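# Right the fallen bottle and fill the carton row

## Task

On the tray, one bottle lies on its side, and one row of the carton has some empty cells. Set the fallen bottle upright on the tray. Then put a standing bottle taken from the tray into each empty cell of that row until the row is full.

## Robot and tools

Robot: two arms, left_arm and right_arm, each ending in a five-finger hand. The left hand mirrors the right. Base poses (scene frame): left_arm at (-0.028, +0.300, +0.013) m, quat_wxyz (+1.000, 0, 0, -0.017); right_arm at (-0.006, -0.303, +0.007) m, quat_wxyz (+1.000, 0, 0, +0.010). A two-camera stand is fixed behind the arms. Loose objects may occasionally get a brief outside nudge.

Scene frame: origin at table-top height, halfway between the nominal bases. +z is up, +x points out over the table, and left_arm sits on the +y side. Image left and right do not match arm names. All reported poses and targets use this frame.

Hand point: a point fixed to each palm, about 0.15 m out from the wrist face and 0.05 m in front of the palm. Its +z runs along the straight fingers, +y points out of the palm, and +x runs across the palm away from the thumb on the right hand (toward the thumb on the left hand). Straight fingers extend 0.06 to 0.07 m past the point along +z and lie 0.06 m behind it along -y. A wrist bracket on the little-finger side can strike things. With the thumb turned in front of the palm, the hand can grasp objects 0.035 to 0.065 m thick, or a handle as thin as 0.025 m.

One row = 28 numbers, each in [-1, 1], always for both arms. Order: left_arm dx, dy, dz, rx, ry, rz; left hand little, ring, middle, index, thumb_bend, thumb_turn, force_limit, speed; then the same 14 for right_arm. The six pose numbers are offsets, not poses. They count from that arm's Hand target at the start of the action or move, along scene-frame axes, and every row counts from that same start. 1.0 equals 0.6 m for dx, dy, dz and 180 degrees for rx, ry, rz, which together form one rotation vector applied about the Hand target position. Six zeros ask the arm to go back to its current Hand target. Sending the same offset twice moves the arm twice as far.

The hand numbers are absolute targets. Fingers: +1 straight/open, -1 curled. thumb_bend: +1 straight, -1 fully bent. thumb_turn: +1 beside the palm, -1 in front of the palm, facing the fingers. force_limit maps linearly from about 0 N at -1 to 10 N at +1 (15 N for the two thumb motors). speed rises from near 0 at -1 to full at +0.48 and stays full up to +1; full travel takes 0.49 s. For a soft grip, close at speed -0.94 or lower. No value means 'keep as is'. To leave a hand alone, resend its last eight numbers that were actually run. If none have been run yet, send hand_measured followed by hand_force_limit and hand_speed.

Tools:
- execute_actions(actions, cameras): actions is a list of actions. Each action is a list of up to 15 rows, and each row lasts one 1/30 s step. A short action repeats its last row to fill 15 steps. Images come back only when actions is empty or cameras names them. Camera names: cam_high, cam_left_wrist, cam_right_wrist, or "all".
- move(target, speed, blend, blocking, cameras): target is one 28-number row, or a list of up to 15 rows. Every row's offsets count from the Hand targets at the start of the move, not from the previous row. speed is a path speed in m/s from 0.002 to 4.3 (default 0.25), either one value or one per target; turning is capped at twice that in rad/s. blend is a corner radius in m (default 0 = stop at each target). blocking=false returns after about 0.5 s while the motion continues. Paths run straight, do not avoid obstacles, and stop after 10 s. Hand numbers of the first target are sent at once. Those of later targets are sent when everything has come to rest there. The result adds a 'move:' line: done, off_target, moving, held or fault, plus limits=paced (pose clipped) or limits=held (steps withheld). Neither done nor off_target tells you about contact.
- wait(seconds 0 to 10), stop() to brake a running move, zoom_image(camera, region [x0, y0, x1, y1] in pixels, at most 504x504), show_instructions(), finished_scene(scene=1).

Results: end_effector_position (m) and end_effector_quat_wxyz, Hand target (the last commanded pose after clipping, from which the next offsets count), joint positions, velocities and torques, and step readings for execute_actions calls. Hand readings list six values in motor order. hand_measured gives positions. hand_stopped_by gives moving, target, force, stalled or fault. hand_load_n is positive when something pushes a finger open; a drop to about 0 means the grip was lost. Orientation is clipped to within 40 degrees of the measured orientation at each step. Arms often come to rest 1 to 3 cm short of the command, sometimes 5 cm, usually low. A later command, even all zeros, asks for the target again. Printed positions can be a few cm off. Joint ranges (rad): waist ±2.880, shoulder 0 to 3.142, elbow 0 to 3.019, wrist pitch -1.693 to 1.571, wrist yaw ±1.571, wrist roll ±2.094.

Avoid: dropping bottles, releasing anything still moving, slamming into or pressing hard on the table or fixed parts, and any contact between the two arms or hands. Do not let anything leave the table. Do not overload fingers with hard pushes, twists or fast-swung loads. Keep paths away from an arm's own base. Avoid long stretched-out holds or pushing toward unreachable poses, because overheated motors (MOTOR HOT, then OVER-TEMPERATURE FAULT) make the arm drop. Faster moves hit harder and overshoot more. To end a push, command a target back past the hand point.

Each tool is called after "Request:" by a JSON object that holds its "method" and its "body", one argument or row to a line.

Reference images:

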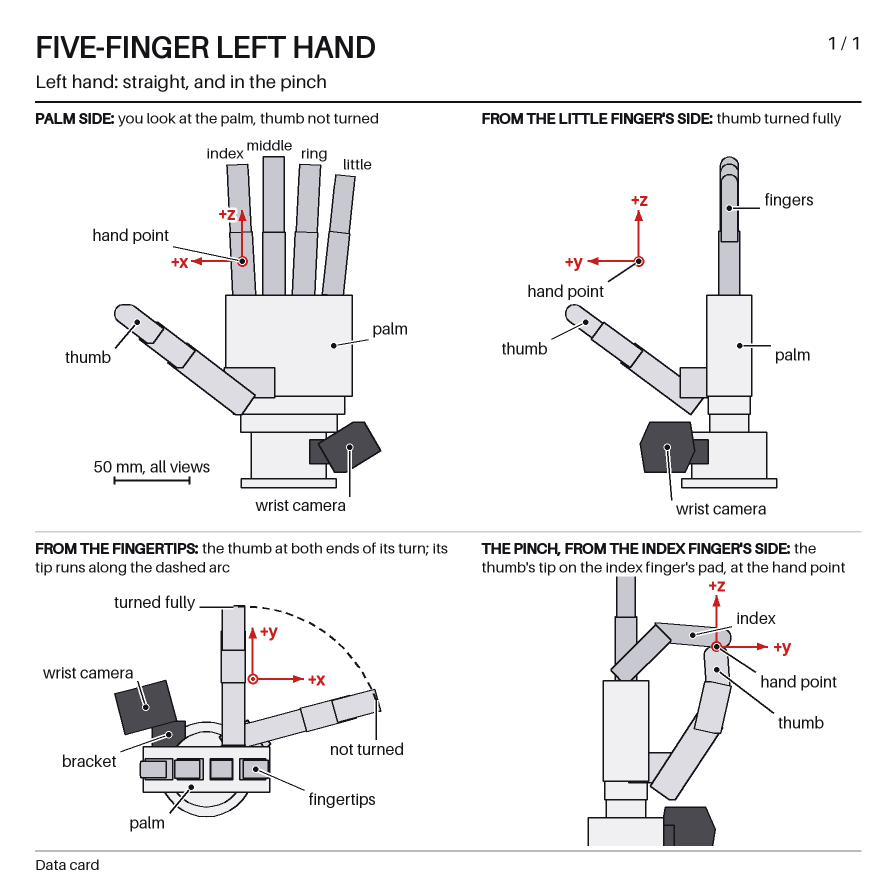

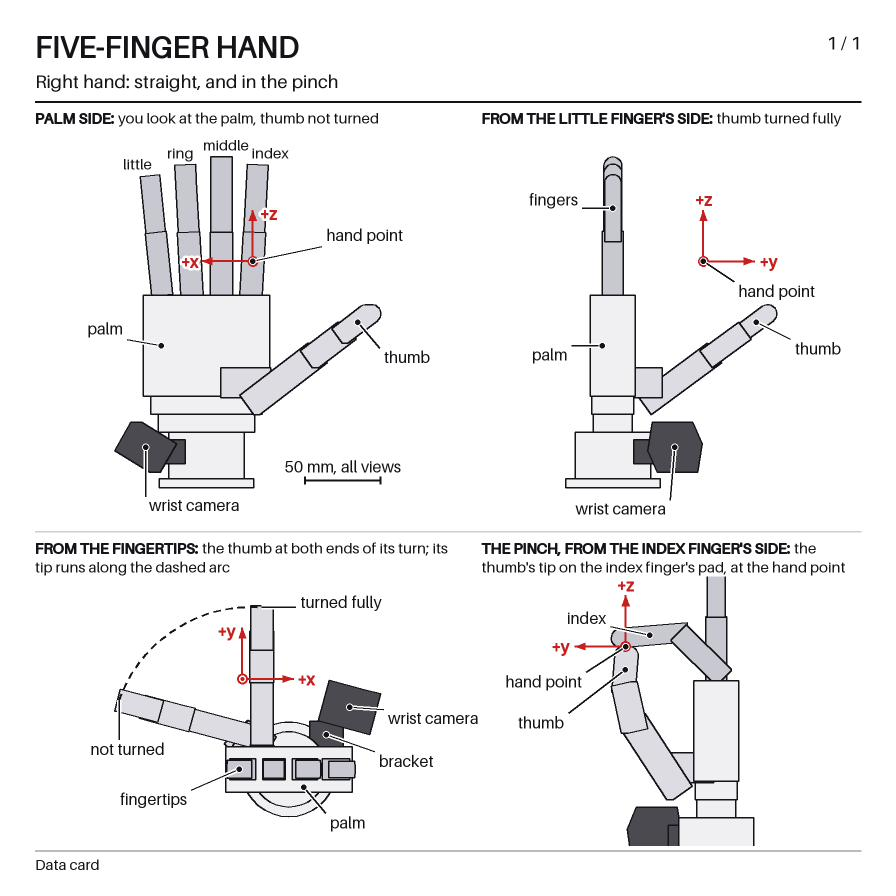

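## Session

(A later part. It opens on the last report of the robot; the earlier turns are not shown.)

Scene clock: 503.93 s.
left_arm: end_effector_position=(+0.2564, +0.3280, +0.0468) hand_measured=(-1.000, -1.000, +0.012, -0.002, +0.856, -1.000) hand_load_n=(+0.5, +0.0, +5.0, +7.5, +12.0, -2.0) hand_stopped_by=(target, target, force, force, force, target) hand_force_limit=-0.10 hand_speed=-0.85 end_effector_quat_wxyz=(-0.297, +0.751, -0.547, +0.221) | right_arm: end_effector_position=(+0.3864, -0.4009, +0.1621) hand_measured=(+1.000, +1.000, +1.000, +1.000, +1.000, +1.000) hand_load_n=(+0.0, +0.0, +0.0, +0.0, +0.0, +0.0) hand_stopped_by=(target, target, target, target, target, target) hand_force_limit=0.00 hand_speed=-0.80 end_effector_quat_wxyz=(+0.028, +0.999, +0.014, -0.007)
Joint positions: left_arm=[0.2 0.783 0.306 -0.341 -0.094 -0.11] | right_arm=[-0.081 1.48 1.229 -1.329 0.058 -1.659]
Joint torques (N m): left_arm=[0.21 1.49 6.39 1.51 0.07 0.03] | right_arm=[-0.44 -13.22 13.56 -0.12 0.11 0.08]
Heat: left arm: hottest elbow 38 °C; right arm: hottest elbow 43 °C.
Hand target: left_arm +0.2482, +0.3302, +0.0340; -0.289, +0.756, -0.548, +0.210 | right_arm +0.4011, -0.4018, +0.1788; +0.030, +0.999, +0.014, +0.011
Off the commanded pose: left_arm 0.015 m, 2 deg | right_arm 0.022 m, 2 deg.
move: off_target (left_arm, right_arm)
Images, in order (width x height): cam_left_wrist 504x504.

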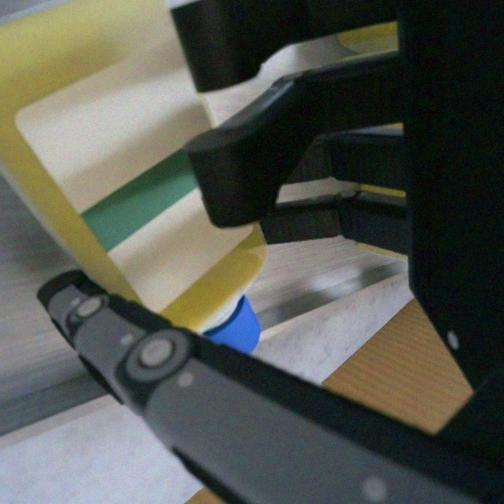

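Request:
{"method": "move", "body": {
  "target": [
    [0.023,0,0.11,0,0,0.0,-1,-1,-0.4,-0.4,0.3,-1,-0.1,-0.85,0,0,0,0,0,0,1,1,1,1,1,1,0,-0.8],
    [0.068,0.0247,0.11,0,0,-0.133,-1,-1,-0.4,-0.4,0.3,-1,-0.1,-0.85,0,0,0,0,0,0,1,1,1,1,1,1,0,-0.8]
  ],
  "speed": [0.08,0.1],
  "blend": [0.01,0],
  "cameras": ["cam_high","cam_left_wrist"]
}}

Request:
{"method": "zoom_image", "body": {
  "camera": "cam_high",
  "region": [265, 110, 315, 160]
}}

Scene clock: 508.67 s.
left_arm: end_effector_position=(+0.2638, +0.3321, +0.0765) hand_measured=(-1.000, -1.000, +0.012, -0.002, +0.856, -1.000) hand_load_n=(+0.0, +0.0, +5.0, +7.5, +12.0, -3.0) hand_stopped_by=(target, target, force, force, force, target) hand_force_limit=-0.10 hand_speed=-0.85 end_effector_quat_wxyz=(-0.209, +0.634, -0.700, +0.254) | right_arm: end_effector_position=(+0.3864, -0.4009, +0.1621) hand_measured=(+1.000, +1.000, +1.000, +1.000, +1.000, +1.000) hand_load_n=(+0.0, +0.0, +0.0, +0.0, +0.0, +0.0) hand_stopped_by=(target, target, target, target, target, target) hand_force_limit=0.00 hand_speed=-0.80 end_effector_quat_wxyz=(+0.028, +0.999, +0.014, -0.007)
Joint positions: left_arm=[0.366 0.916 0.486 -0.526 0.289 0.337] | right_arm=[-0.081 1.48 1.229 -1.329 0.058 -1.659]
Joint torques (N m): left_arm=[0.38 -0.79 11.89 1.73 0.3 0.04] | right_arm=[-0.5 -13.16 13.57 -0.1 0.1 0.08]
Heat: left arm: hottest elbow 38 °C; right arm: hottest elbow 43 °C.
Hand target: left_arm +0.2890, +0.3450, +0.1000; +0.239, -0.626, +0.693, -0.265 | right_arm +0.4011, -0.4018, +0.1788; +0.030, +0.999, +0.014, +0.011
Off the commanded pose: left_arm 0.037 m, 4 deg | right_arm 0.022 m, 2 deg.
move: off_target (left_arm, right_arm)
Images, in order (width x height): cam_high 504x504, cam_left_wrist 504x504.

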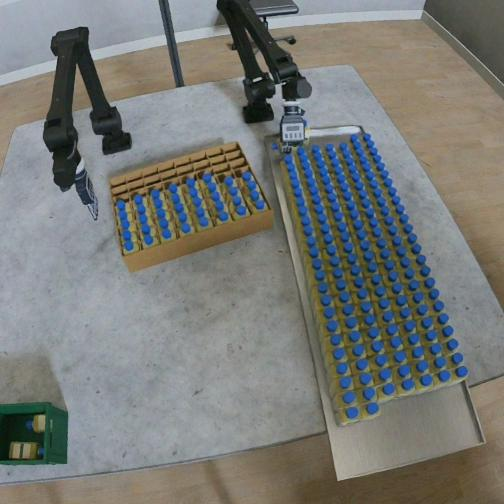

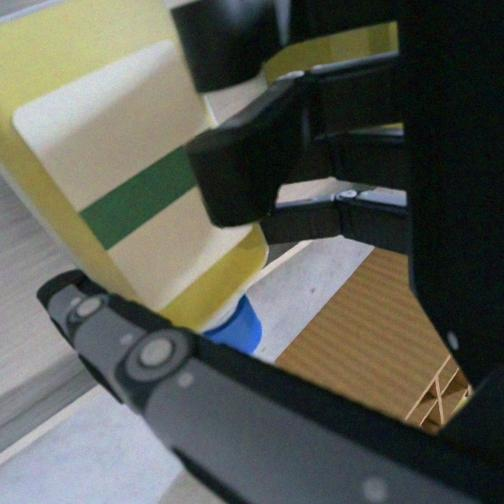

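Scaled by 10.080.

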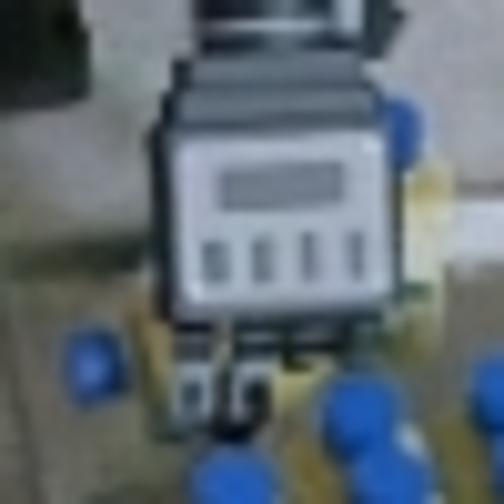

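Request:
{"method": "move", "body": {
  "target": [-0.028,0.0,-0.107,0,0,0,-1,-1,-0.4,-0.4,0.3,-1,-0.1,-0.85,0,0,0,0,0,0,1,1,1,1,1,1,0,-0.8],
  "speed": 0.08
}}

Scene clock: 510.47 s.
left_arm: end_effector_position=(+0.2760, +0.3409, +0.0465) hand_measured=(-1.000, -1.000, +0.012, -0.002, +0.858, -1.000) hand_load_n=(+0.0, +0.5, +1.5, +6.5, +13.5, -1.5) hand_stopped_by=(target, target, force, force, force, target) hand_force_limit=-0.10 hand_speed=-0.85 end_effector_quat_wxyz=(-0.241, +0.622, -0.694, +0.271) | right_arm: end_effector_position=(+0.3864, -0.4009, +0.1621) hand_measured=(+1.000, +1.000, +1.000, +1.000, +1.000, +1.000) hand_load_n=(+0.0, +0.0, +0.0, +0.0, +0.0, +0.0) hand_stopped_by=(target, target, target, target, target, target) hand_force_limit=0.00 hand_speed=-0.80 end_effector_quat_wxyz=(+0.028, +0.999, +0.014, -0.007)
Joint positions: left_arm=[0.39 0.982 0.405 -0.308 0.309 0.353] | right_arm=[-0.081 1.48 1.229 -1.329 0.058 -1.659]
Joint torques (N m): left_arm=[0.32 -0.09 6.26 2.02 0.14 0.06] | right_arm=[-0.44 -13.22 13.57 -0.09 0.11 0.08]
Heat: left arm: hottest elbow 38 °C; right arm: hottest elbow 43 °C.
Hand target: left_arm +0.2723, +0.3450, +0.0359; +0.239, -0.626, +0.693, -0.265 | right_arm +0.4011, -0.4018, +0.1788; +0.030, +0.999, +0.014, +0.011
Off the commanded pose: left_arm 0.012 m, 1 deg | right_arm 0.022 m, 2 deg.
move: off_target (left_arm, right_arm)

Request:
{"method": "move", "body": {
  "target": [
    [0,0,0.0,0,0,0,-1,-1,0.15,0.15,1,-1,-0.4,-0.7,0,0,0,0,0,0,1,1,1,1,1,1,0,-0.8],
    [0.02,-0.04,0.13,0,0,0,-1,-1,0.15,0.15,1,-1,-0.4,-0.7,0,0,0,0,0,0,1,1,1,1,1,1,0,-0.8]
  ],
  "speed": 0.12,
  "cameras": ["cam_high","cam_left_wrist"]
}}

Request:
{"method": "zoom_image", "body": {
  "camera": "cam_left_wrist",
  "region": [0, 0, 240, 240]
}}

Scene clock: 512.87 s.
left_arm: end_effector_position=(+0.2705, +0.3216, +0.0928) hand_measured=(-1.000, -1.000, +0.148, +0.150, +1.000, -1.000) hand_load_n=(+0.0, +0.0, +0.0, +0.0, +0.0, +0.0) hand_stopped_by=(target, target, target, target, target, target) hand_force_limit=-0.40 hand_speed=-0.70 end_effector_quat_wxyz=(-0.226, +0.634, -0.694, +0.257) | right_arm: end_effector_position=(+0.3864, -0.4009, +0.1621) hand_measured=(+1.000, +1.000, +1.000, +1.000, +1.000, +1.000) hand_load_n=(+0.0, +0.0, +0.0, -0.5, +0.0, +0.0) hand_stopped_by=(target, target, target, target, target, target) hand_force_limit=0.00 hand_speed=-0.80 end_effector_quat_wxyz=(+0.028, +0.999, +0.014, -0.007)
Joint positions: left_arm=[0.307 0.871 0.501 -0.539 0.242 0.28] | right_arm=[-0.081 1.48 1.229 -1.329 0.058 -1.659]
Joint torques (N m): left_arm=[-1.9 -1.49 11.38 0.55 0.02 -0.08] | right_arm=[-0.44 -13.16 13.57 -0.12 0.11 0.08]
Heat: left arm: hottest elbow 38 °C; right arm: hottest elbow 43 °C.
Hand target: left_arm +0.2843, +0.3210, +0.1139; +0.239, -0.626, +0.693, -0.265 | right_arm +0.4011, -0.4018, +0.1788; +0.030, +0.999, +0.014, +0.011
Off the commanded pose: left_arm 0.025 m, 2 deg | right_arm 0.022 m, 2 deg.
move: off_target (left_arm, right_arm)
Images, in order (width x height): cam_high 504x504, cam_left_wrist 504x504.

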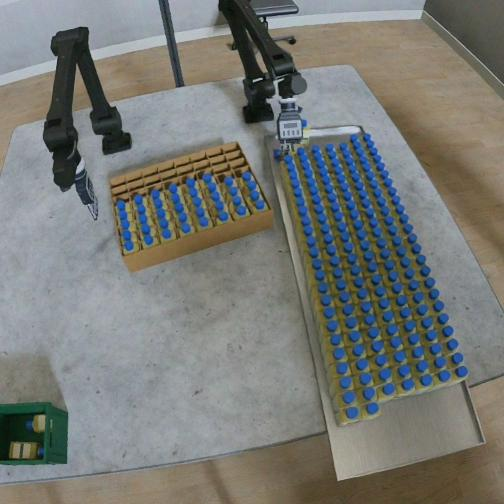

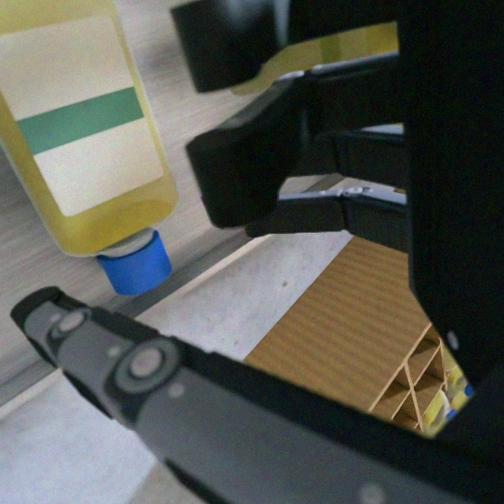

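Scaled by 2.100.

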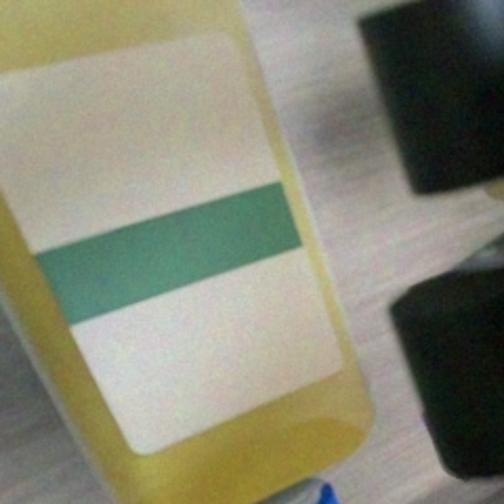

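Request:
{"method": "wait", "body": {
  "seconds": 0.1,
  "cameras": ["cam_left_wrist", "cam_high"]
}}

Scene clock: 515.03 s.
left_arm: end_effector_position=(+0.2705, +0.3215, +0.0928) hand_measured=(-1.000, -1.000, +0.148, +0.150, +1.000, -1.000) hand_load_n=(+0.0, +0.0, +0.0, +0.0, +0.0, +0.0) hand_stopped_by=(target, target, target, target, target, target) hand_force_limit=-0.40 hand_speed=-0.70 end_effector_quat_wxyz=(-0.226, +0.634, -0.694, +0.257) | right_arm: end_effector_position=(+0.3864, -0.4009, +0.1621) hand_measured=(+1.000, +1.000, +1.000, +1.000, +1.000, +1.000) hand_load_n=(+0.0, +0.0, +0.0, +0.0, +0.0, +0.0) hand_stopped_by=(target, target, target, target, target, target) hand_force_limit=0.00 hand_speed=-0.80 end_effector_quat_wxyz=(+0.028, +0.999, +0.014, -0.007)
Joint positions: left_arm=[0.307 0.871 0.501 -0.539 0.242 0.28] | right_arm=[-0.081 1.48 1.229 -1.329 0.058 -1.659]
Joint torques (N m): left_arm=[-2.02 -1.49 11.38 0.69 0.03 -0.08] | right_arm=[-0.44 -13.22 13.57 -0.12 0.1 0.08]
Heat: left arm: hottest elbow 39 °C; right arm: hottest elbow 43 °C.
Hand target: left_arm +0.2843, +0.3210, +0.1139; +0.239, -0.626, +0.693, -0.265 | right_arm +0.4011, -0.4018, +0.1788; +0.030, +0.999, +0.014, +0.011
Off the commanded pose: left_arm 0.025 m, 2 deg | right_arm 0.022 m, 2 deg.
wait: 0.10 s; at rest from the start
Images, in order (width x height): cam_high 504x504, cam_left_wrist 504x504.

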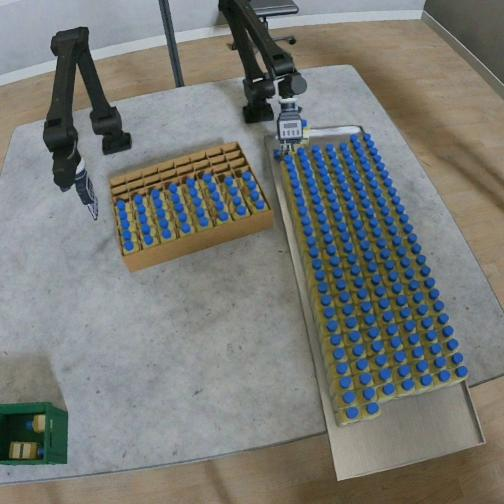

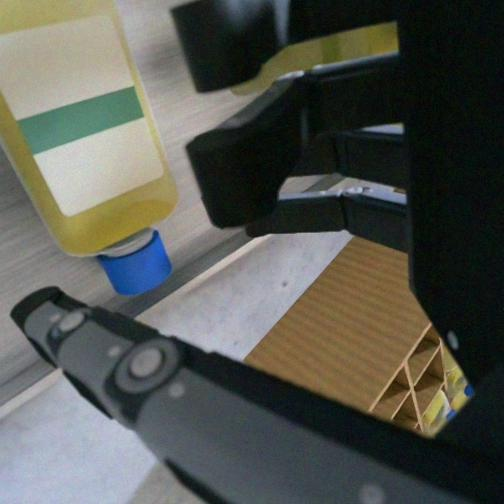

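Request:
{"method": "zoom_image", "body": {
  "camera": "cam_left_wrist",
  "region": [0, 0, 252, 320]
}}

Scaled by 1.575.

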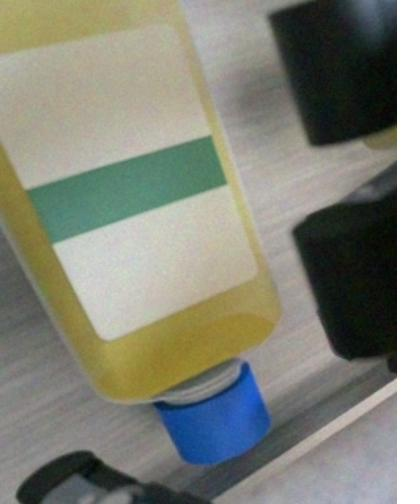

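Request:
{"method": "move", "body": {
  "target": [-0.0372,-0.04,-0.0232,0,0,-0.0511,-1,-1,0.05,-0.5,0.85,-1,-0.4,-0.7,0,0,0,0,0,0,1,1,1,1,1,1,0,-0.8],
  "speed": 0.1,
  "cameras": ["cam_left_wrist"]
}}

Scene clock: 519.93 s.
left_arm: end_effector_position=(+0.2680, +0.3029, +0.1035) hand_measured=(-1.000, -1.000, +0.050, -0.500, +0.850, -1.000) hand_load_n=(+0.0, +0.0, +0.0, +0.0, +0.0, +0.0) hand_stopped_by=(target, target, target, target, target, target) hand_force_limit=-0.40 hand_speed=-0.70 end_effector_quat_wxyz=(+0.225, -0.575, +0.734, -0.285) | right_arm: end_effector_position=(+0.3864, -0.4009, +0.1621) hand_measured=(+1.000, +1.000, +1.000, +1.000, +1.000, +1.000) hand_load_n=(+0.0, +0.0, +0.0, +0.0, +0.0, +0.0) hand_stopped_by=(target, target, target, target, target, target) hand_force_limit=0.00 hand_speed=-0.80 end_effector_quat_wxyz=(+0.028, +0.999, +0.014, -0.007)
Joint positions: left_arm=[0.274 0.831 0.501 -0.557 0.316 0.368] | right_arm=[-0.081 1.48 1.229 -1.329 0.058 -1.659]
Joint torques (N m): left_arm=[-1.9 -1.32 7.58 0.73 0.28 0.03] | right_arm=[-0.44 -13.22 13.57 -0.12 0.1 0.08]
Heat: left arm: hottest elbow 39 °C; right arm: hottest elbow 43 °C.
Hand target: left_arm +0.2620, +0.2971, +0.1000; +0.217, -0.568, +0.741, -0.284 | right_arm +0.4011, -0.4018, +0.1788; +0.030, +0.999, +0.014, +0.011
Off the commanded pose: left_arm 0.009 m, 1 deg | right_arm 0.022 m, 2 deg.
move: off_target (right_arm)
Images, in order (width x height): cam_left_wrist 504x504.

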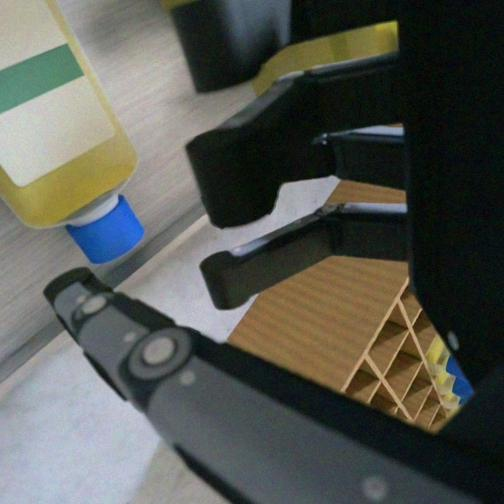

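Request:
{"method": "zoom_image", "body": {
  "camera": "cam_left_wrist",
  "region": [0, 0, 252, 320]
}}

Scaled by 1.575.

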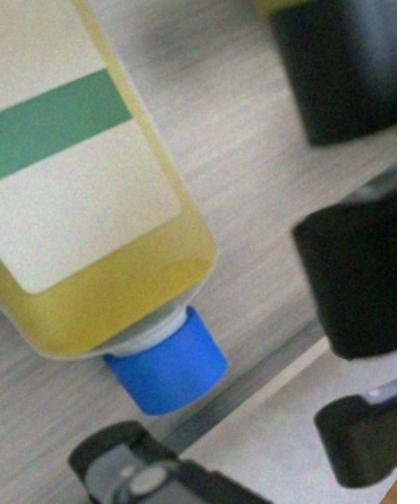

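Request:
{"method": "move", "body": {
  "target": [-0.015,-0.0035,-0.0667,0,0,-0.005,-1,-1,0.05,-0.5,0.85,-1,-0.4,-0.7,0,0,0,0,0,0,1,1,1,1,1,1,0,-0.8],
  "speed": 0.08,
  "cameras": ["cam_left_wrist"]
}}

Scene clock: 522.97 s.
left_arm: end_effector_position=(+0.2537, +0.2983, +0.0655) hand_measured=(-1.000, -1.000, +0.050, -0.500, +0.850, -1.000) hand_load_n=(+0.0, +0.0, +0.0, +0.0, +0.0, +0.0) hand_stopped_by=(target, target, target, target, target, target) hand_force_limit=-0.40 hand_speed=-0.70 end_effector_quat_wxyz=(+0.217, -0.569, +0.740, -0.284) | right_arm: end_effector_position=(+0.3864, -0.4009, +0.1621) hand_measured=(+1.000, +1.000, +1.000, +1.000, +1.000, +1.000) hand_load_n=(+0.0, +0.0, +0.0, +0.0, +0.0, +0.0) hand_stopped_by=(target, target, target, target, target, target) hand_force_limit=0.00 hand_speed=-0.80 end_effector_quat_wxyz=(+0.028, +0.999, +0.014, -0.007)
Joint positions: left_arm=[0.274 0.848 0.405 -0.46 0.328 0.385] | right_arm=[-0.081 1.48 1.229 -1.329 0.058 -1.659]
Joint torques (N m): left_arm=[-1.61 0.21 7.08 1.68 0.29 0.04] | right_arm=[-0.5 -13.16 13.56 -0.1 0.1 0.08]
Heat: left arm: hottest elbow 39 °C; right arm: hottest elbow 43 °C.
Hand target: left_arm +0.2529, +0.2949, +0.0598; +0.214, -0.563, +0.746, -0.285 | right_arm +0.4011, -0.4018, +0.1788; +0.030, +0.999, +0.014, +0.011
Off the commanded pose: left_arm 0.006 m, 1 deg | right_arm 0.022 m, 2 deg.
move: off_target (right_arm)
Images, in order (width x height): cam_left_wrist 504x504.

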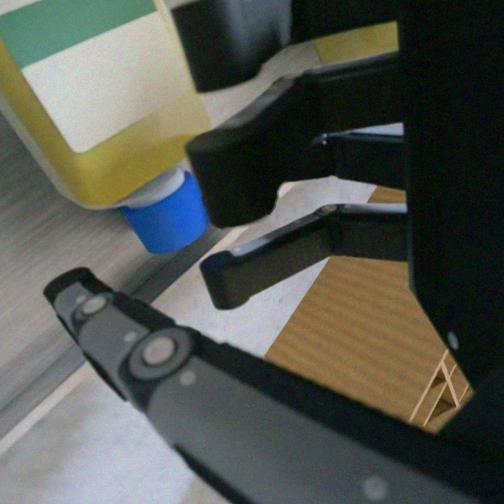

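Request:
{"method": "move", "body": {
  "target": [0.0158,-0.0042,-0.005,0,0,0,-1,-1,0.05,-0.5,0.85,-1,-0.4,-0.7,0,0,0,0,0,0,1,1,1,1,1,1,0,-0.8],
  "speed": 0.08,
  "cameras": ["cam_left_wrist"]
}}

Scene clock: 524.57 s.
left_arm: end_effector_position=(+0.2596, +0.2959, +0.0585) hand_measured=(-1.000, -1.000, +0.050, -0.500, +0.850, -1.000) hand_load_n=(+0.0, +0.0, +0.0, +0.0, +0.0, +0.0) hand_stopped_by=(target, target, target, target, target, target) hand_force_limit=-0.40 hand_speed=-0.70 end_effector_quat_wxyz=(+0.214, -0.566, +0.744, -0.283) | right_arm: end_effector_position=(+0.3864, -0.4009, +0.1621) hand_measured=(+1.000, +1.000, +1.000, +1.000, +1.000, +1.000) hand_load_n=(+0.0, +0.0, +0.0, +0.0, +0.0, +0.0) hand_stopped_by=(target, target, target, target, target, target) hand_force_limit=0.00 hand_speed=-0.80 end_effector_quat_wxyz=(+0.028, +0.999, +0.014, -0.007)
Joint positions: left_arm=[0.258 0.891 0.405 -0.421 0.321 0.382] | right_arm=[-0.081 1.48 1.229 -1.329 0.058 -1.659]
Joint torques (N m): left_arm=[-1.9 -0.03 7.61 1.76 0.07 -0.07] | right_arm=[-0.5 -13.16 13.56 -0.12 0.11 0.08]
Heat: left arm: hottest elbow 39 °C; right arm: hottest elbow 43 °C.
Hand target: left_arm +0.2623, +0.2924, +0.0568; +0.214, -0.563, +0.746, -0.285 | right_arm +0.4011, -0.4018, +0.1788; +0.030, +0.999, +0.014, +0.011
Off the commanded pose: left_arm 0.005 m, 0 deg | right_arm 0.022 m, 2 deg.
move: off_target (right_arm)
Images, in order (width x height): cam_left_wrist 504x504.

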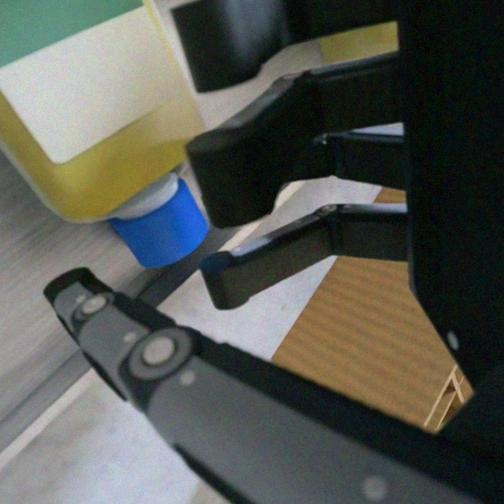

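Request:
{"method": "move", "body": {
  "target": [0,0.002,-0.0263,0,0,0,-1,-1,0.05,-0.5,0.85,-1,-0.4,-0.7,0,0,0,0,0,0,1,1,1,1,1,1,0,-0.8],
  "speed": 0.05,
  "cameras": ["cam_left_wrist"]
}}

Scene clock: 525.90 s.
left_arm: end_effector_position=(+0.2654, +0.2970, +0.0490) hand_measured=(-1.000, -1.000, +0.050, -0.500, +0.850, -1.000) hand_load_n=(+0.5, +0.5, +0.0, -1.0, +0.0, +0.0) hand_stopped_by=(target, target, target, target, target, target) hand_force_limit=-0.40 hand_speed=-0.70 end_effector_quat_wxyz=(+0.220, -0.563, +0.743, -0.286) | right_arm: end_effector_position=(+0.3864, -0.4009, +0.1621) hand_measured=(+1.000, +1.000, +1.000, +1.000, +1.000, +1.000) hand_load_n=(+0.0, +0.0, +0.0, +0.0, +0.0, -0.5) hand_stopped_by=(target, target, target, target, target, target) hand_force_limit=0.00 hand_speed=-0.80 end_effector_quat_wxyz=(+0.028, +0.999, +0.014, -0.007)
Joint positions: left_arm=[0.258 0.928 0.388 -0.354 0.322 0.381] | right_arm=[-0.081 1.48 1.229 -1.329 0.058 -1.659]
Joint torques (N m): left_arm=[-1.49 -0.21 6.52 1.8 0.15 -0.04] | right_arm=[-0.44 -13.22 13.59 -0.1 0.11 0.08]
Heat: left arm: hottest elbow 39 °C; right arm: hottest elbow 43 °C.
Hand target: left_arm +0.2624, +0.2936, +0.0411; +0.214, -0.563, +0.746, -0.285 | right_arm +0.4011, -0.4018, +0.1788; +0.030, +0.999, +0.014, +0.011
Off the commanded pose: left_arm 0.009 m, 1 deg | right_arm 0.022 m, 2 deg.
move: off_target (right_arm)
Images, in order (width x height): cam_left_wrist 504x504.

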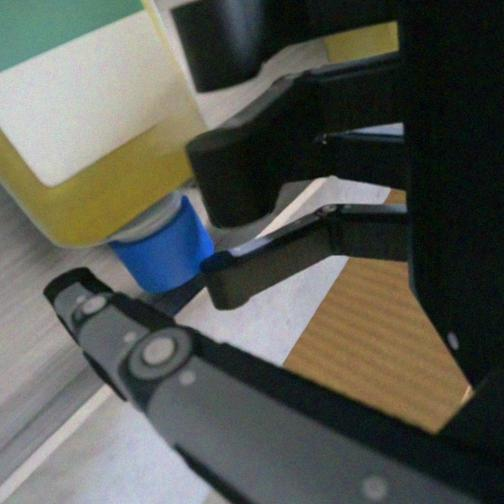

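Request:
{"method": "move", "body": {
  "target": [-0.0133,-0.0083,-0.004,0,0,0,-1,-1,0.05,-0.5,0.85,-1,-0.4,-0.7,0,0,0,0,0,0,1,1,1,1,1,1,0,-0.8],
  "speed": 0.05,
  "cameras": ["cam_left_wrist"]
}}

Scene clock: 527.17 s.
left_arm: end_effector_position=(+0.2622, +0.2952, +0.0474) hand_measured=(-1.000, -1.000, +0.050, -0.500, +0.850, -1.000) hand_load_n=(+0.0, +0.0, +0.0, -1.0, +0.0, +0.0) hand_stopped_by=(target, target, target, target, target, target) hand_force_limit=-0.40 hand_speed=-0.70 end_effector_quat_wxyz=(+0.224, -0.562, +0.742, -0.287) | right_arm: end_effector_position=(+0.3864, -0.4009, +0.1621) hand_measured=(+1.000, +1.000, +1.000, +1.000, +1.000, +1.000) hand_load_n=(+0.5, +0.0, +0.0, +0.0, +0.0, +0.0) hand_stopped_by=(target, target, target, target, target, target) hand_force_limit=0.00 hand_speed=-0.80 end_effector_quat_wxyz=(+0.028, +0.999, +0.014, -0.007)
Joint positions: left_arm=[0.251 0.911 0.374 -0.347 0.316 0.376] | right_arm=[-0.081 1.48 1.229 -1.329 0.058 -1.659]
Joint torques (N m): left_arm=[-2.08 -0.85 5.96 1.37 0.07 -0.09] | right_arm=[-0.44 -13.22 13.57 -0.12 0.11 0.08]
Heat: left arm: hottest elbow 38 °C; right arm: hottest elbow 43 °C.
Hand target: left_arm +0.2543, +0.2887, +0.0386; +0.214, -0.563, +0.746, -0.285 | right_arm +0.4011, -0.4018, +0.1788; +0.030, +0.999, +0.014, +0.011
Off the commanded pose: left_arm 0.013 m, 1 deg | right_arm 0.022 m, 2 deg.
move: off_target (left_arm, right_arm)
Images, in order (width x height): cam_left_wrist 504x504.

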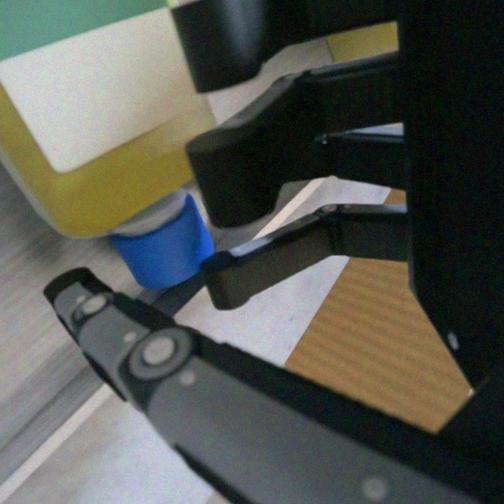

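Request:
{"method": "move", "body": {
  "target": [-0.004,-0.0083,0.0,0,0,0,-1,-1,0.05,-0.5,0.85,-1,-0.4,-0.7,0,0,0,0,0,0,1,1,1,1,1,1,0,-0.8],
  "speed": 0.05,
  "cameras": ["cam_left_wrist"]
}}

Scene clock: 528.60 s.
left_arm: end_effector_position=(+0.2604, +0.2914, +0.0475) hand_measured=(-1.000, -1.000, +0.050, -0.500, +0.850, -1.000) hand_load_n=(+0.0, +0.0, -1.0, +0.0, +0.0, +0.0) hand_stopped_by=(target, target, target, target, target, target) hand_force_limit=-0.40 hand_speed=-0.70 end_effector_quat_wxyz=(+0.226, -0.562, +0.743, -0.286) | right_arm: end_effector_position=(+0.3864, -0.4009, +0.1621) hand_measured=(+1.000, +1.000, +1.000, +1.000, +1.000, +1.000) hand_load_n=(+0.0, +0.0, +0.0, +0.0, +0.0, +0.0) hand_stopped_by=(target, target, target, target, target, target) hand_force_limit=0.00 hand_speed=-0.80 end_effector_quat_wxyz=(+0.028, +0.999, +0.014, -0.007)
Joint positions: left_arm=[0.232 0.896 0.366 -0.347 0.3 0.363] | right_arm=[-0.081 1.48 1.229 -1.329 0.058 -1.659]
Joint torques (N m): left_arm=[-2.26 -0.73 6.04 1.29 0.15 -0.09] | right_arm=[-0.5 -13.22 13.56 -0.12 0.11 0.08]
Heat: left arm: hottest elbow 38 °C; right arm: hottest elbow 43 °C.
Hand target: left_arm +0.2521, +0.2836, +0.0388; +0.214, -0.562, +0.746, -0.285 | right_arm +0.4011, -0.4018, +0.1788; +0.030, +0.999, +0.014, +0.011
Off the commanded pose: left_arm 0.015 m, 1 deg | right_arm 0.022 m, 2 deg.
move: off_target (left_arm, right_arm)
Images, in order (width x height): cam_left_wrist 504x504.

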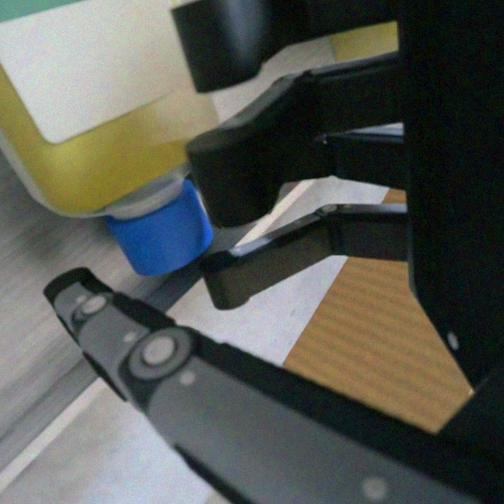

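Request:
{"method": "move", "body": {
  "target": [0.002,0.0117,0.0,0,0,0,-1,-1,0.05,-0.5,0.85,-1,-0.4,-0.7,0,0,0,0,0,0,1,1,1,1,1,1,0,-0.8],
  "speed": 0.05,
  "cameras": ["cam_left_wrist"]
}}

Scene clock: 529.97 s.
left_arm: end_effector_position=(+0.2600, +0.2889, +0.0478) hand_measured=(-1.000, -1.000, +0.050, -0.500, +0.850, -1.000) hand_load_n=(+0.0, +0.0, -0.5, +0.0, +0.0, +0.0) hand_stopped_by=(target, target, target, target, target, target) hand_force_limit=-0.40 hand_speed=-0.70 end_effector_quat_wxyz=(+0.223, -0.557, +0.745, -0.291) | right_arm: end_effector_position=(+0.3864, -0.4009, +0.1621) hand_measured=(+1.000, +1.000, +1.000, +1.000, +1.000, +1.000) hand_load_n=(+0.0, +0.0, +0.0, +0.0, +0.0, +0.0) hand_stopped_by=(target, target, target, target, target, target) hand_force_limit=0.00 hand_speed=-0.80 end_effector_quat_wxyz=(+0.028, +0.999, +0.014, -0.007)
Joint positions: left_arm=[0.232 0.896 0.365 -0.347 0.315 0.368] | right_arm=[-0.081 1.48 1.229 -1.329 0.058 -1.659]
Joint torques (N m): left_arm=[0.03 0.09 6.54 1.21 0.29 0.03] | right_arm=[-0.44 -13.16 13.56 -0.12 0.11 0.08]
Heat: left arm: hottest elbow 38 °C; right arm: hottest elbow 43 °C.
Hand target: left_arm +0.2532, +0.2906, +0.0387; +0.214, -0.563, +0.746, -0.285 | right_arm +0.4011, -0.4018, +0.1788; +0.030, +0.999, +0.014, +0.011
Off the commanded pose: left_arm 0.011 m, 1 deg | right_arm 0.022 m, 2 deg.
move: off_target (left_arm, right_arm)
Images, in order (width x height): cam_left_wrist 504x504.

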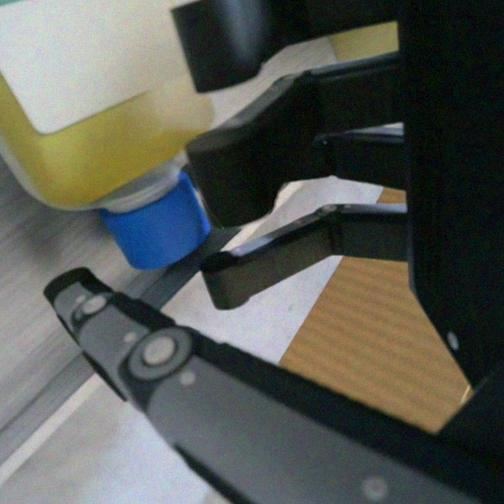

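Request:
{"method": "move", "body": {
  "target": [0.003,0.0133,0.0,0,0,0,-1,-1,0.05,-0.5,0.85,-1,-0.4,-0.7,0,0,0,0,0,0,1,1,1,1,1,1,0,-0.8],
  "speed": 0.05,
  "cameras": ["cam_left_wrist"]
}}

Scene clock: 531.17 s.
left_arm: end_effector_position=(+0.2593, +0.2913, +0.0473) hand_measured=(-1.000, -1.000, +0.050, -0.500, +0.850, -1.000) hand_load_n=(+0.0, +0.0, -0.5, +0.0, +0.0, +0.0) hand_stopped_by=(target, target, target, target, target, target) hand_force_limit=-0.40 hand_speed=-0.70 end_effector_quat_wxyz=(+0.219, -0.556, +0.745, -0.297) | right_arm: end_effector_position=(+0.3864, -0.4009, +0.1621) hand_measured=(+1.000, +1.000, +1.000, +1.000, +1.000, +1.000) hand_load_n=(+0.0, +0.0, +0.0, +0.0, +0.0, +0.0) hand_stopped_by=(target, target, target, target, target, target) hand_force_limit=0.00 hand_speed=-0.80 end_effector_quat_wxyz=(+0.028, +0.999, +0.014, -0.007)
Joint positions: left_arm=[0.257 0.902 0.365 -0.347 0.346 0.386] | right_arm=[-0.081 1.48 1.229 -1.329 0.058 -1.659]
Joint torques (N m): left_arm=[0.97 0.73 7.15 1.11 -0.06 0.12] | right_arm=[-0.44 -13.16 13.56 -0.1 0.11 0.08]
Heat: left arm: hottest elbow 38 °C; right arm: hottest elbow 43 °C.
Hand target: left_arm +0.2550, +0.2986, +0.0387; +0.215, -0.563, +0.746, -0.285 | right_arm +0.4011, -0.4018, +0.1788; +0.030, +0.999, +0.014, +0.011
Off the commanded pose: left_arm 0.012 m, 2 deg | right_arm 0.022 m, 2 deg.
move: off_target (left_arm, right_arm)
Images, in order (width x height): cam_left_wrist 504x504.

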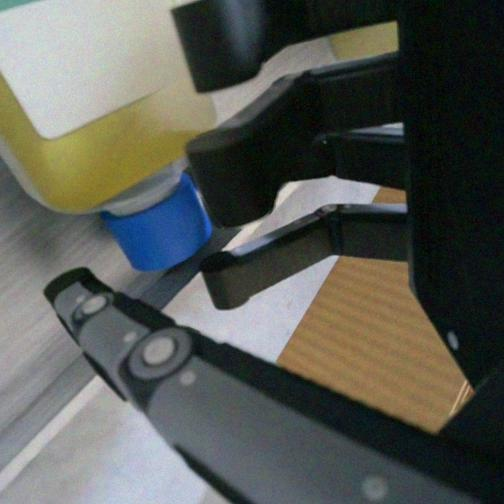

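Request:
{"method": "move", "body": {
  "target": [0.0,0.0067,0.01,0,0,0,-1,-1,0.05,-0.5,0.85,-1,-0.4,-0.7,0,0,0,0,0,0,1,1,1,1,1,1,0,-0.8],
  "speed": 0.05,
  "cameras": ["cam_left_wrist"]
}}

Scene clock: 532.60 s.
left_arm: end_effector_position=(+0.2585, +0.2952, +0.0472) hand_measured=(-1.000, -1.000, +0.050, -0.500, +0.850, -1.000) hand_load_n=(+0.0, +0.0, +0.0, +0.0, +0.0, +0.0) hand_stopped_by=(target, target, target, target, target, target) hand_force_limit=-0.40 hand_speed=-0.70 end_effector_quat_wxyz=(+0.219, -0.555, +0.745, -0.297) | right_arm: end_effector_position=(+0.3864, -0.4009, +0.1621) hand_measured=(+1.000, +1.000, +1.000, +1.000, +1.000, +1.000) hand_load_n=(+0.0, +0.0, +0.0, +0.0, +0.0, +0.0) hand_stopped_by=(target, target, target, target, target, target) hand_force_limit=0.00 hand_speed=-0.80 end_effector_quat_wxyz=(+0.028, +0.999, +0.014, -0.007)
Joint positions: left_arm=[0.275 0.902 0.365 -0.351 0.358 0.402] | right_arm=[-0.081 1.48 1.229 -1.329 0.058 -1.659]
Joint torques (N m): left_arm=[0.73 0.09 8.17 0.28 -0.09 0.11] | right_arm=[-0.44 -13.16 13.56 -0.1 0.1 0.08]
Heat: left arm: hottest elbow 38 °C; right arm: hottest elbow 43 °C.
Hand target: left_arm +0.2550, +0.3027, +0.0447; +0.215, -0.563, +0.746, -0.285 | right_arm +0.4011, -0.4018, +0.1788; +0.030, +0.999, +0.014, +0.011
Off the commanded pose: left_arm 0.009 m, 2 deg | right_arm 0.022 m, 2 deg.
move: off_target (right_arm)
Images, in order (width x height): cam_left_wrist 504x504.

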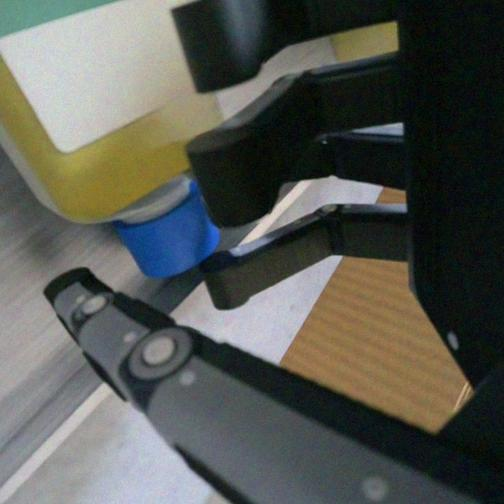

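Request:
{"method": "move", "body": {
  "target": [0.0,0.0,0.0,0,0,0,-1,-1,-0.5,-0.5,0.2,-1,-0.4,-0.88,0,0,0,0,0,0,1,1,1,1,1,1,0,-0.8],
  "speed": 0.05,
  "cameras": ["cam_left_wrist"]
}}

Request:
{"method": "wait", "body": {
  "seconds": 2.5,
  "cameras": ["cam_left_wrist"]
}}

Scene clock: 533.90 s.
left_arm: end_effector_position=(+0.2553, +0.2973, +0.0451) hand_measured=(-1.000, -1.000, -0.204, -0.500, +0.710, -1.000) hand_load_n=(+0.0, +0.0, +5.0, +0.0, +5.0, +2.0) hand_stopped_by=(target, target, force, target, force, target) hand_force_limit=-0.40 hand_speed=-0.88 end_effector_quat_wxyz=(+0.217, -0.556, +0.747, -0.292) | right_arm: end_effector_position=(+0.3864, -0.4009, +0.1621) hand_measured=(+1.000, +1.000, +1.000, +1.000, +1.000, +1.000) hand_load_n=(+0.0, +0.0, +0.0, +0.0, +0.0, +0.0) hand_stopped_by=(target, target, target, target, target, target) hand_force_limit=0.00 hand_speed=-0.80 end_effector_quat_wxyz=(+0.028, +0.999, +0.014, -0.007)
Joint positions: left_arm=[0.28 0.904 0.365 -0.364 0.354 0.412] | right_arm=[-0.081 1.48 1.229 -1.329 0.058 -1.659]
Joint torques (N m): left_arm=[0.38 -0.03 8.17 0.72 0.07 0.03] | right_arm=[-0.44 -13.22 13.57 -0.12 0.1 0.08]
Heat: left arm: hottest elbow 38 °C; right arm: hottest elbow 43 °C.
Hand target: left_arm +0.2550, +0.3026, +0.0447; +0.214, -0.563, +0.746, -0.285 | right_arm +0.4011, -0.4018, +0.1788; +0.030, +0.999, +0.014, +0.011
Off the commanded pose: left_arm 0.005 m, 1 deg | right_arm 0.022 m, 2 deg.
move: off_target (right_arm)
Images, in order (width x height): cam_left_wrist 504x504.

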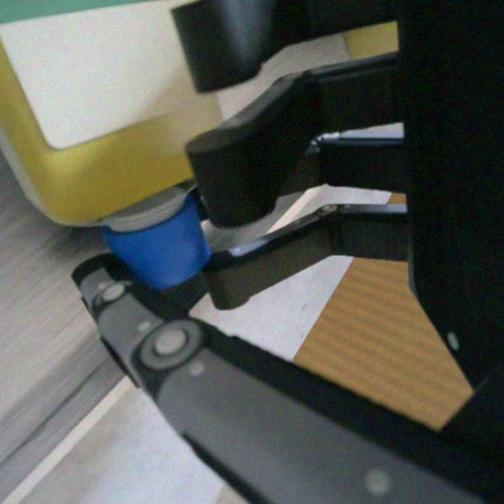

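Scene clock: 536.40 s.
left_arm: end_effector_position=(+0.2553, +0.2973, +0.0451) hand_measured=(-1.000, -1.000, -0.204, -0.500, +0.710, -1.000) hand_load_n=(+0.0, +0.0, +5.0, +0.0, +5.0, +2.0) hand_stopped_by=(target, target, force, target, force, target) hand_force_limit=-0.40 hand_speed=-0.88 end_effector_quat_wxyz=(+0.217, -0.556, +0.747, -0.292) | right_arm: end_effector_position=(+0.3864, -0.4009, +0.1621) hand_measured=(+1.000, +1.000, +1.000, +1.000, +1.000, +1.000) hand_load_n=(-0.5, +0.0, +0.0, +0.0, +0.0, +0.0) hand_stopped_by=(target, target, target, target, target, target) hand_force_limit=0.00 hand_speed=-0.80 end_effector_quat_wxyz=(+0.028, +0.999, +0.014, -0.007)
Joint positions: left_arm=[0.28 0.904 0.365 -0.364 0.354 0.413] | right_arm=[-0.081 1.48 1.229 -1.329 0.058 -1.659]
Joint torques (N m): left_arm=[0.38 -0.03 8.16 0.7 0.07 0.03] | right_arm=[-0.5 -13.22 13.57 -0.1 0.11 0.08]
Heat: left arm: hottest elbow 38 °C; right arm: hottest elbow 44 °C.
Hand target: left_arm +0.2550, +0.3026, +0.0447; +0.214, -0.563, +0.746, -0.285 | right_arm +0.4011, -0.4018, +0.1788; +0.030, +0.999, +0.014, +0.011
Off the commanded pose: left_arm 0.005 m, 1 deg | right_arm 0.022 m, 2 deg.
wait: 2.50 s; at rest by 0.17 s
Images, in order (width x height): cam_left_wrist 504x504.

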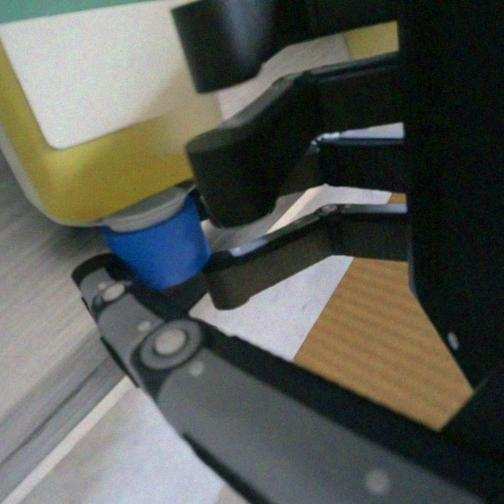

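Request:
{"method": "move", "body": {
  "target": [0.0,0.0,0.1,0,0,0,-1,-1,-0.5,-0.5,0.2,-1,-0.4,-0.88,0,0,0,0,0,0,1,1,1,1,1,1,0,-0.8],
  "speed": 0.05,
  "cameras": ["cam_left_wrist"]
}}

Scene clock: 538.47 s.
left_arm: end_effector_position=(+0.2395, +0.2943, +0.0803) hand_measured=(-1.000, -1.000, -0.204, -0.500, +0.710, -1.000) hand_load_n=(+0.0, +0.0, +3.5, +0.0, +3.0, +0.0) hand_stopped_by=(target, target, force, target, force, target) hand_force_limit=-0.40 hand_speed=-0.88 end_effector_quat_wxyz=(+0.192, -0.566, +0.752, -0.279) | right_arm: end_effector_position=(+0.3864, -0.4009, +0.1621) hand_measured=(+1.000, +1.000, +1.000, +1.000, +1.000, +1.000) hand_load_n=(+0.0, +0.0, +0.0, +0.0, +0.0, +0.0) hand_stopped_by=(target, target, target, target, target, target) hand_force_limit=0.00 hand_speed=-0.80 end_effector_quat_wxyz=(+0.028, +0.999, +0.014, -0.007)
Joint positions: left_arm=[0.28 0.811 0.446 -0.596 0.35 0.414] | right_arm=[-0.081 1.48 1.229 -1.329 0.058 -1.659]
Joint torques (N m): left_arm=[0.32 -0.67 11.78 0.64 0.17 0] | right_arm=[-0.5 -13.22 13.56 -0.12 0.1 0.08]
Heat: left arm: hottest elbow 38 °C; right arm: hottest elbow 44 °C.
Hand target: left_arm +0.2550, +0.3027, +0.1047; +0.215, -0.563, +0.746, -0.285 | right_arm +0.4011, -0.4018, +0.1788; +0.030, +0.999, +0.014, +0.011
Off the commanded pose: left_arm 0.030 m, 3 deg | right_arm 0.022 m, 2 deg.
move: off_target (left_arm, right_arm)
Images, in order (width x height): cam_left_wrist 504x504.

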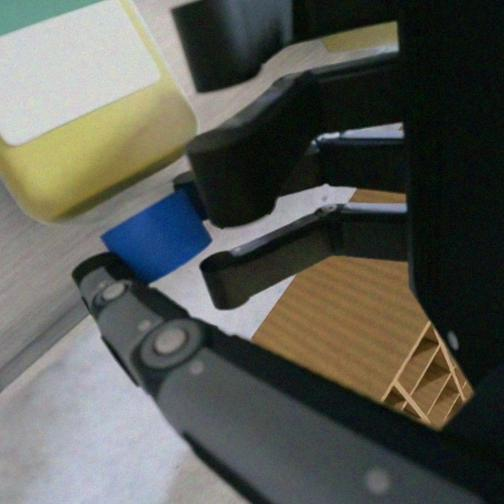

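Request:
{"method": "move", "body": {
  "target": [0.04,-0.01,0.05,0,0,0,-1,-1,-0.5,-0.5,0.2,-1,-0.4,-0.88,0,0,0,0,0,0,1,1,1,1,1,1,0,-0.8],
  "speed": 0.05,
  "cameras": ["cam_left_wrist"]
}}

Scene clock: 540.13 s.
left_arm: end_effector_position=(+0.2638, +0.2979, +0.1136) hand_measured=(-1.000, -1.000, -0.204, -0.500, +0.710, -1.000) hand_load_n=(+0.0, +0.0, +2.0, +0.0, +3.0, +0.5) hand_stopped_by=(target, target, force, target, force, target) hand_force_limit=-0.40 hand_speed=-0.88 end_effector_quat_wxyz=(+0.204, -0.569, +0.746, -0.278) | right_arm: end_effector_position=(+0.3864, -0.4009, +0.1621) hand_measured=(+1.000, +1.000, +1.000, +1.000, +1.000, +1.000) hand_load_n=(+0.0, +0.0, +0.0, +0.0, +0.0, +0.0) hand_stopped_by=(target, target, target, target, target, target) hand_force_limit=0.00 hand_speed=-0.80 end_effector_quat_wxyz=(+0.028, +0.999, +0.014, -0.007)
Joint positions: left_arm=[0.261 0.839 0.545 -0.639 0.323 0.386] | right_arm=[-0.081 1.48 1.229 -1.329 0.058 -1.659]
Joint torques (N m): left_arm=[-2.02 -0.15 12.14 0.69 0.11 -0.1] | right_arm=[-0.44 -13.27 13.57 -0.12 0.1 0.08]
Heat: left arm: hottest elbow 39 °C; right arm: hottest elbow 44 °C.
Hand target: left_arm +0.2791, +0.2966, +0.1348; +0.215, -0.562, +0.746, -0.286 | right_arm +0.4011, -0.4018, +0.1788; +0.030, +0.999, +0.014, +0.011
Off the commanded pose: left_arm 0.026 m, 2 deg | right_arm 0.022 m, 2 deg.
move: off_target (left_arm, right_arm)
Images, in order (width x height): cam_left_wrist 504x504.

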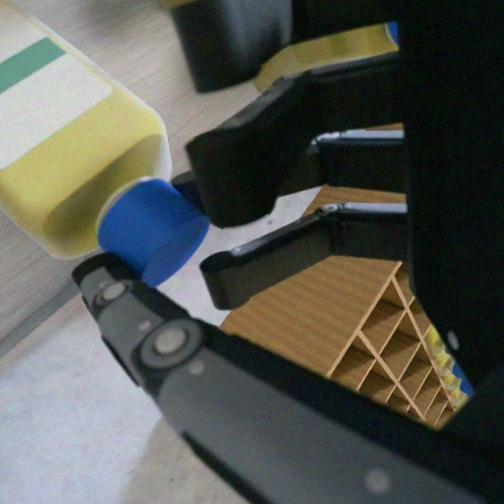

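Request:
{"method": "move", "body": {
  "target": [0.0,0.01,0.08,0,0,0,-1,-1,-0.5,-0.5,0.2,-1,-0.4,-0.88,0,0,0,0,0,0,1,1,1,1,1,1,0,-0.8],
  "speed": 0.05,
  "cameras": ["cam_left_wrist"]
}}

Scene clock: 543.33 s.
left_arm: end_effector_position=(+0.2649, +0.2972, +0.1541) hand_measured=(-1.000, -1.000, -0.204, -0.500, +0.710, -1.000) hand_load_n=(+0.0, +0.0, +3.0, +0.0, +3.0, +0.5) hand_stopped_by=(target, target, force, target, force, target) hand_force_limit=-0.40 hand_speed=-0.88 end_effector_quat_wxyz=(+0.190, -0.571, +0.750, -0.275) | right_arm: end_effector_position=(+0.3864, -0.4009, +0.1621) hand_measured=(+1.000, +1.000, +1.000, +1.000, +1.000, +1.000) hand_load_n=(+0.0, +0.0, +0.0, +0.0, +0.0, +0.0) hand_stopped_by=(target, target, target, target, target, target) hand_force_limit=0.00 hand_speed=-0.80 end_effector_quat_wxyz=(+0.028, +0.999, +0.014, -0.007)
Joint positions: left_arm=[0.261 0.833 0.658 -0.788 0.33 0.391] | right_arm=[-0.081 1.48 1.229 -1.329 0.058 -1.659]
Joint torques (N m): left_arm=[-0.26 -1.9 12.6 0.68 0.31 0.03] | right_arm=[-0.38 -13.22 13.57 -0.1 0.1 0.08]
Heat: left arm: hottest elbow 39 °C; right arm: hottest elbow 44 °C.
Hand target: left_arm +0.2791, +0.3026, +0.1828; +0.215, -0.562, +0.746, -0.286 | right_arm +0.4011, -0.4018, +0.1788; +0.030, +0.999, +0.014, +0.011
Off the commanded pose: left_arm 0.032 m, 3 deg | right_arm 0.022 m, 2 deg.
move: off_target (left_arm, right_arm)
Images, in order (width x height): cam_left_wrist 504x504.

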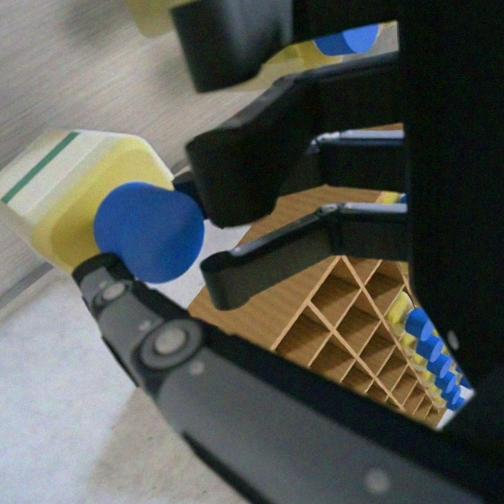

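Request:
{"method": "zoom_image", "body": {
  "camera": "cam_left_wrist",
  "region": [0, 90, 250, 340]
}}

Scaled by 2.016.

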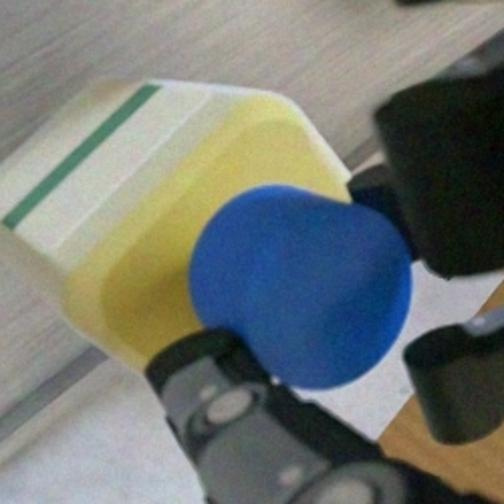

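Request:
{"method": "zoom_image", "body": {
  "camera": "cam_left_wrist",
  "region": [180, 180, 480, 480]
}}

Scaled by 1.680.

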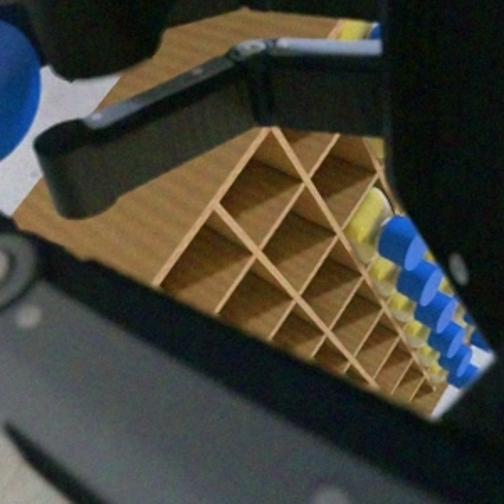

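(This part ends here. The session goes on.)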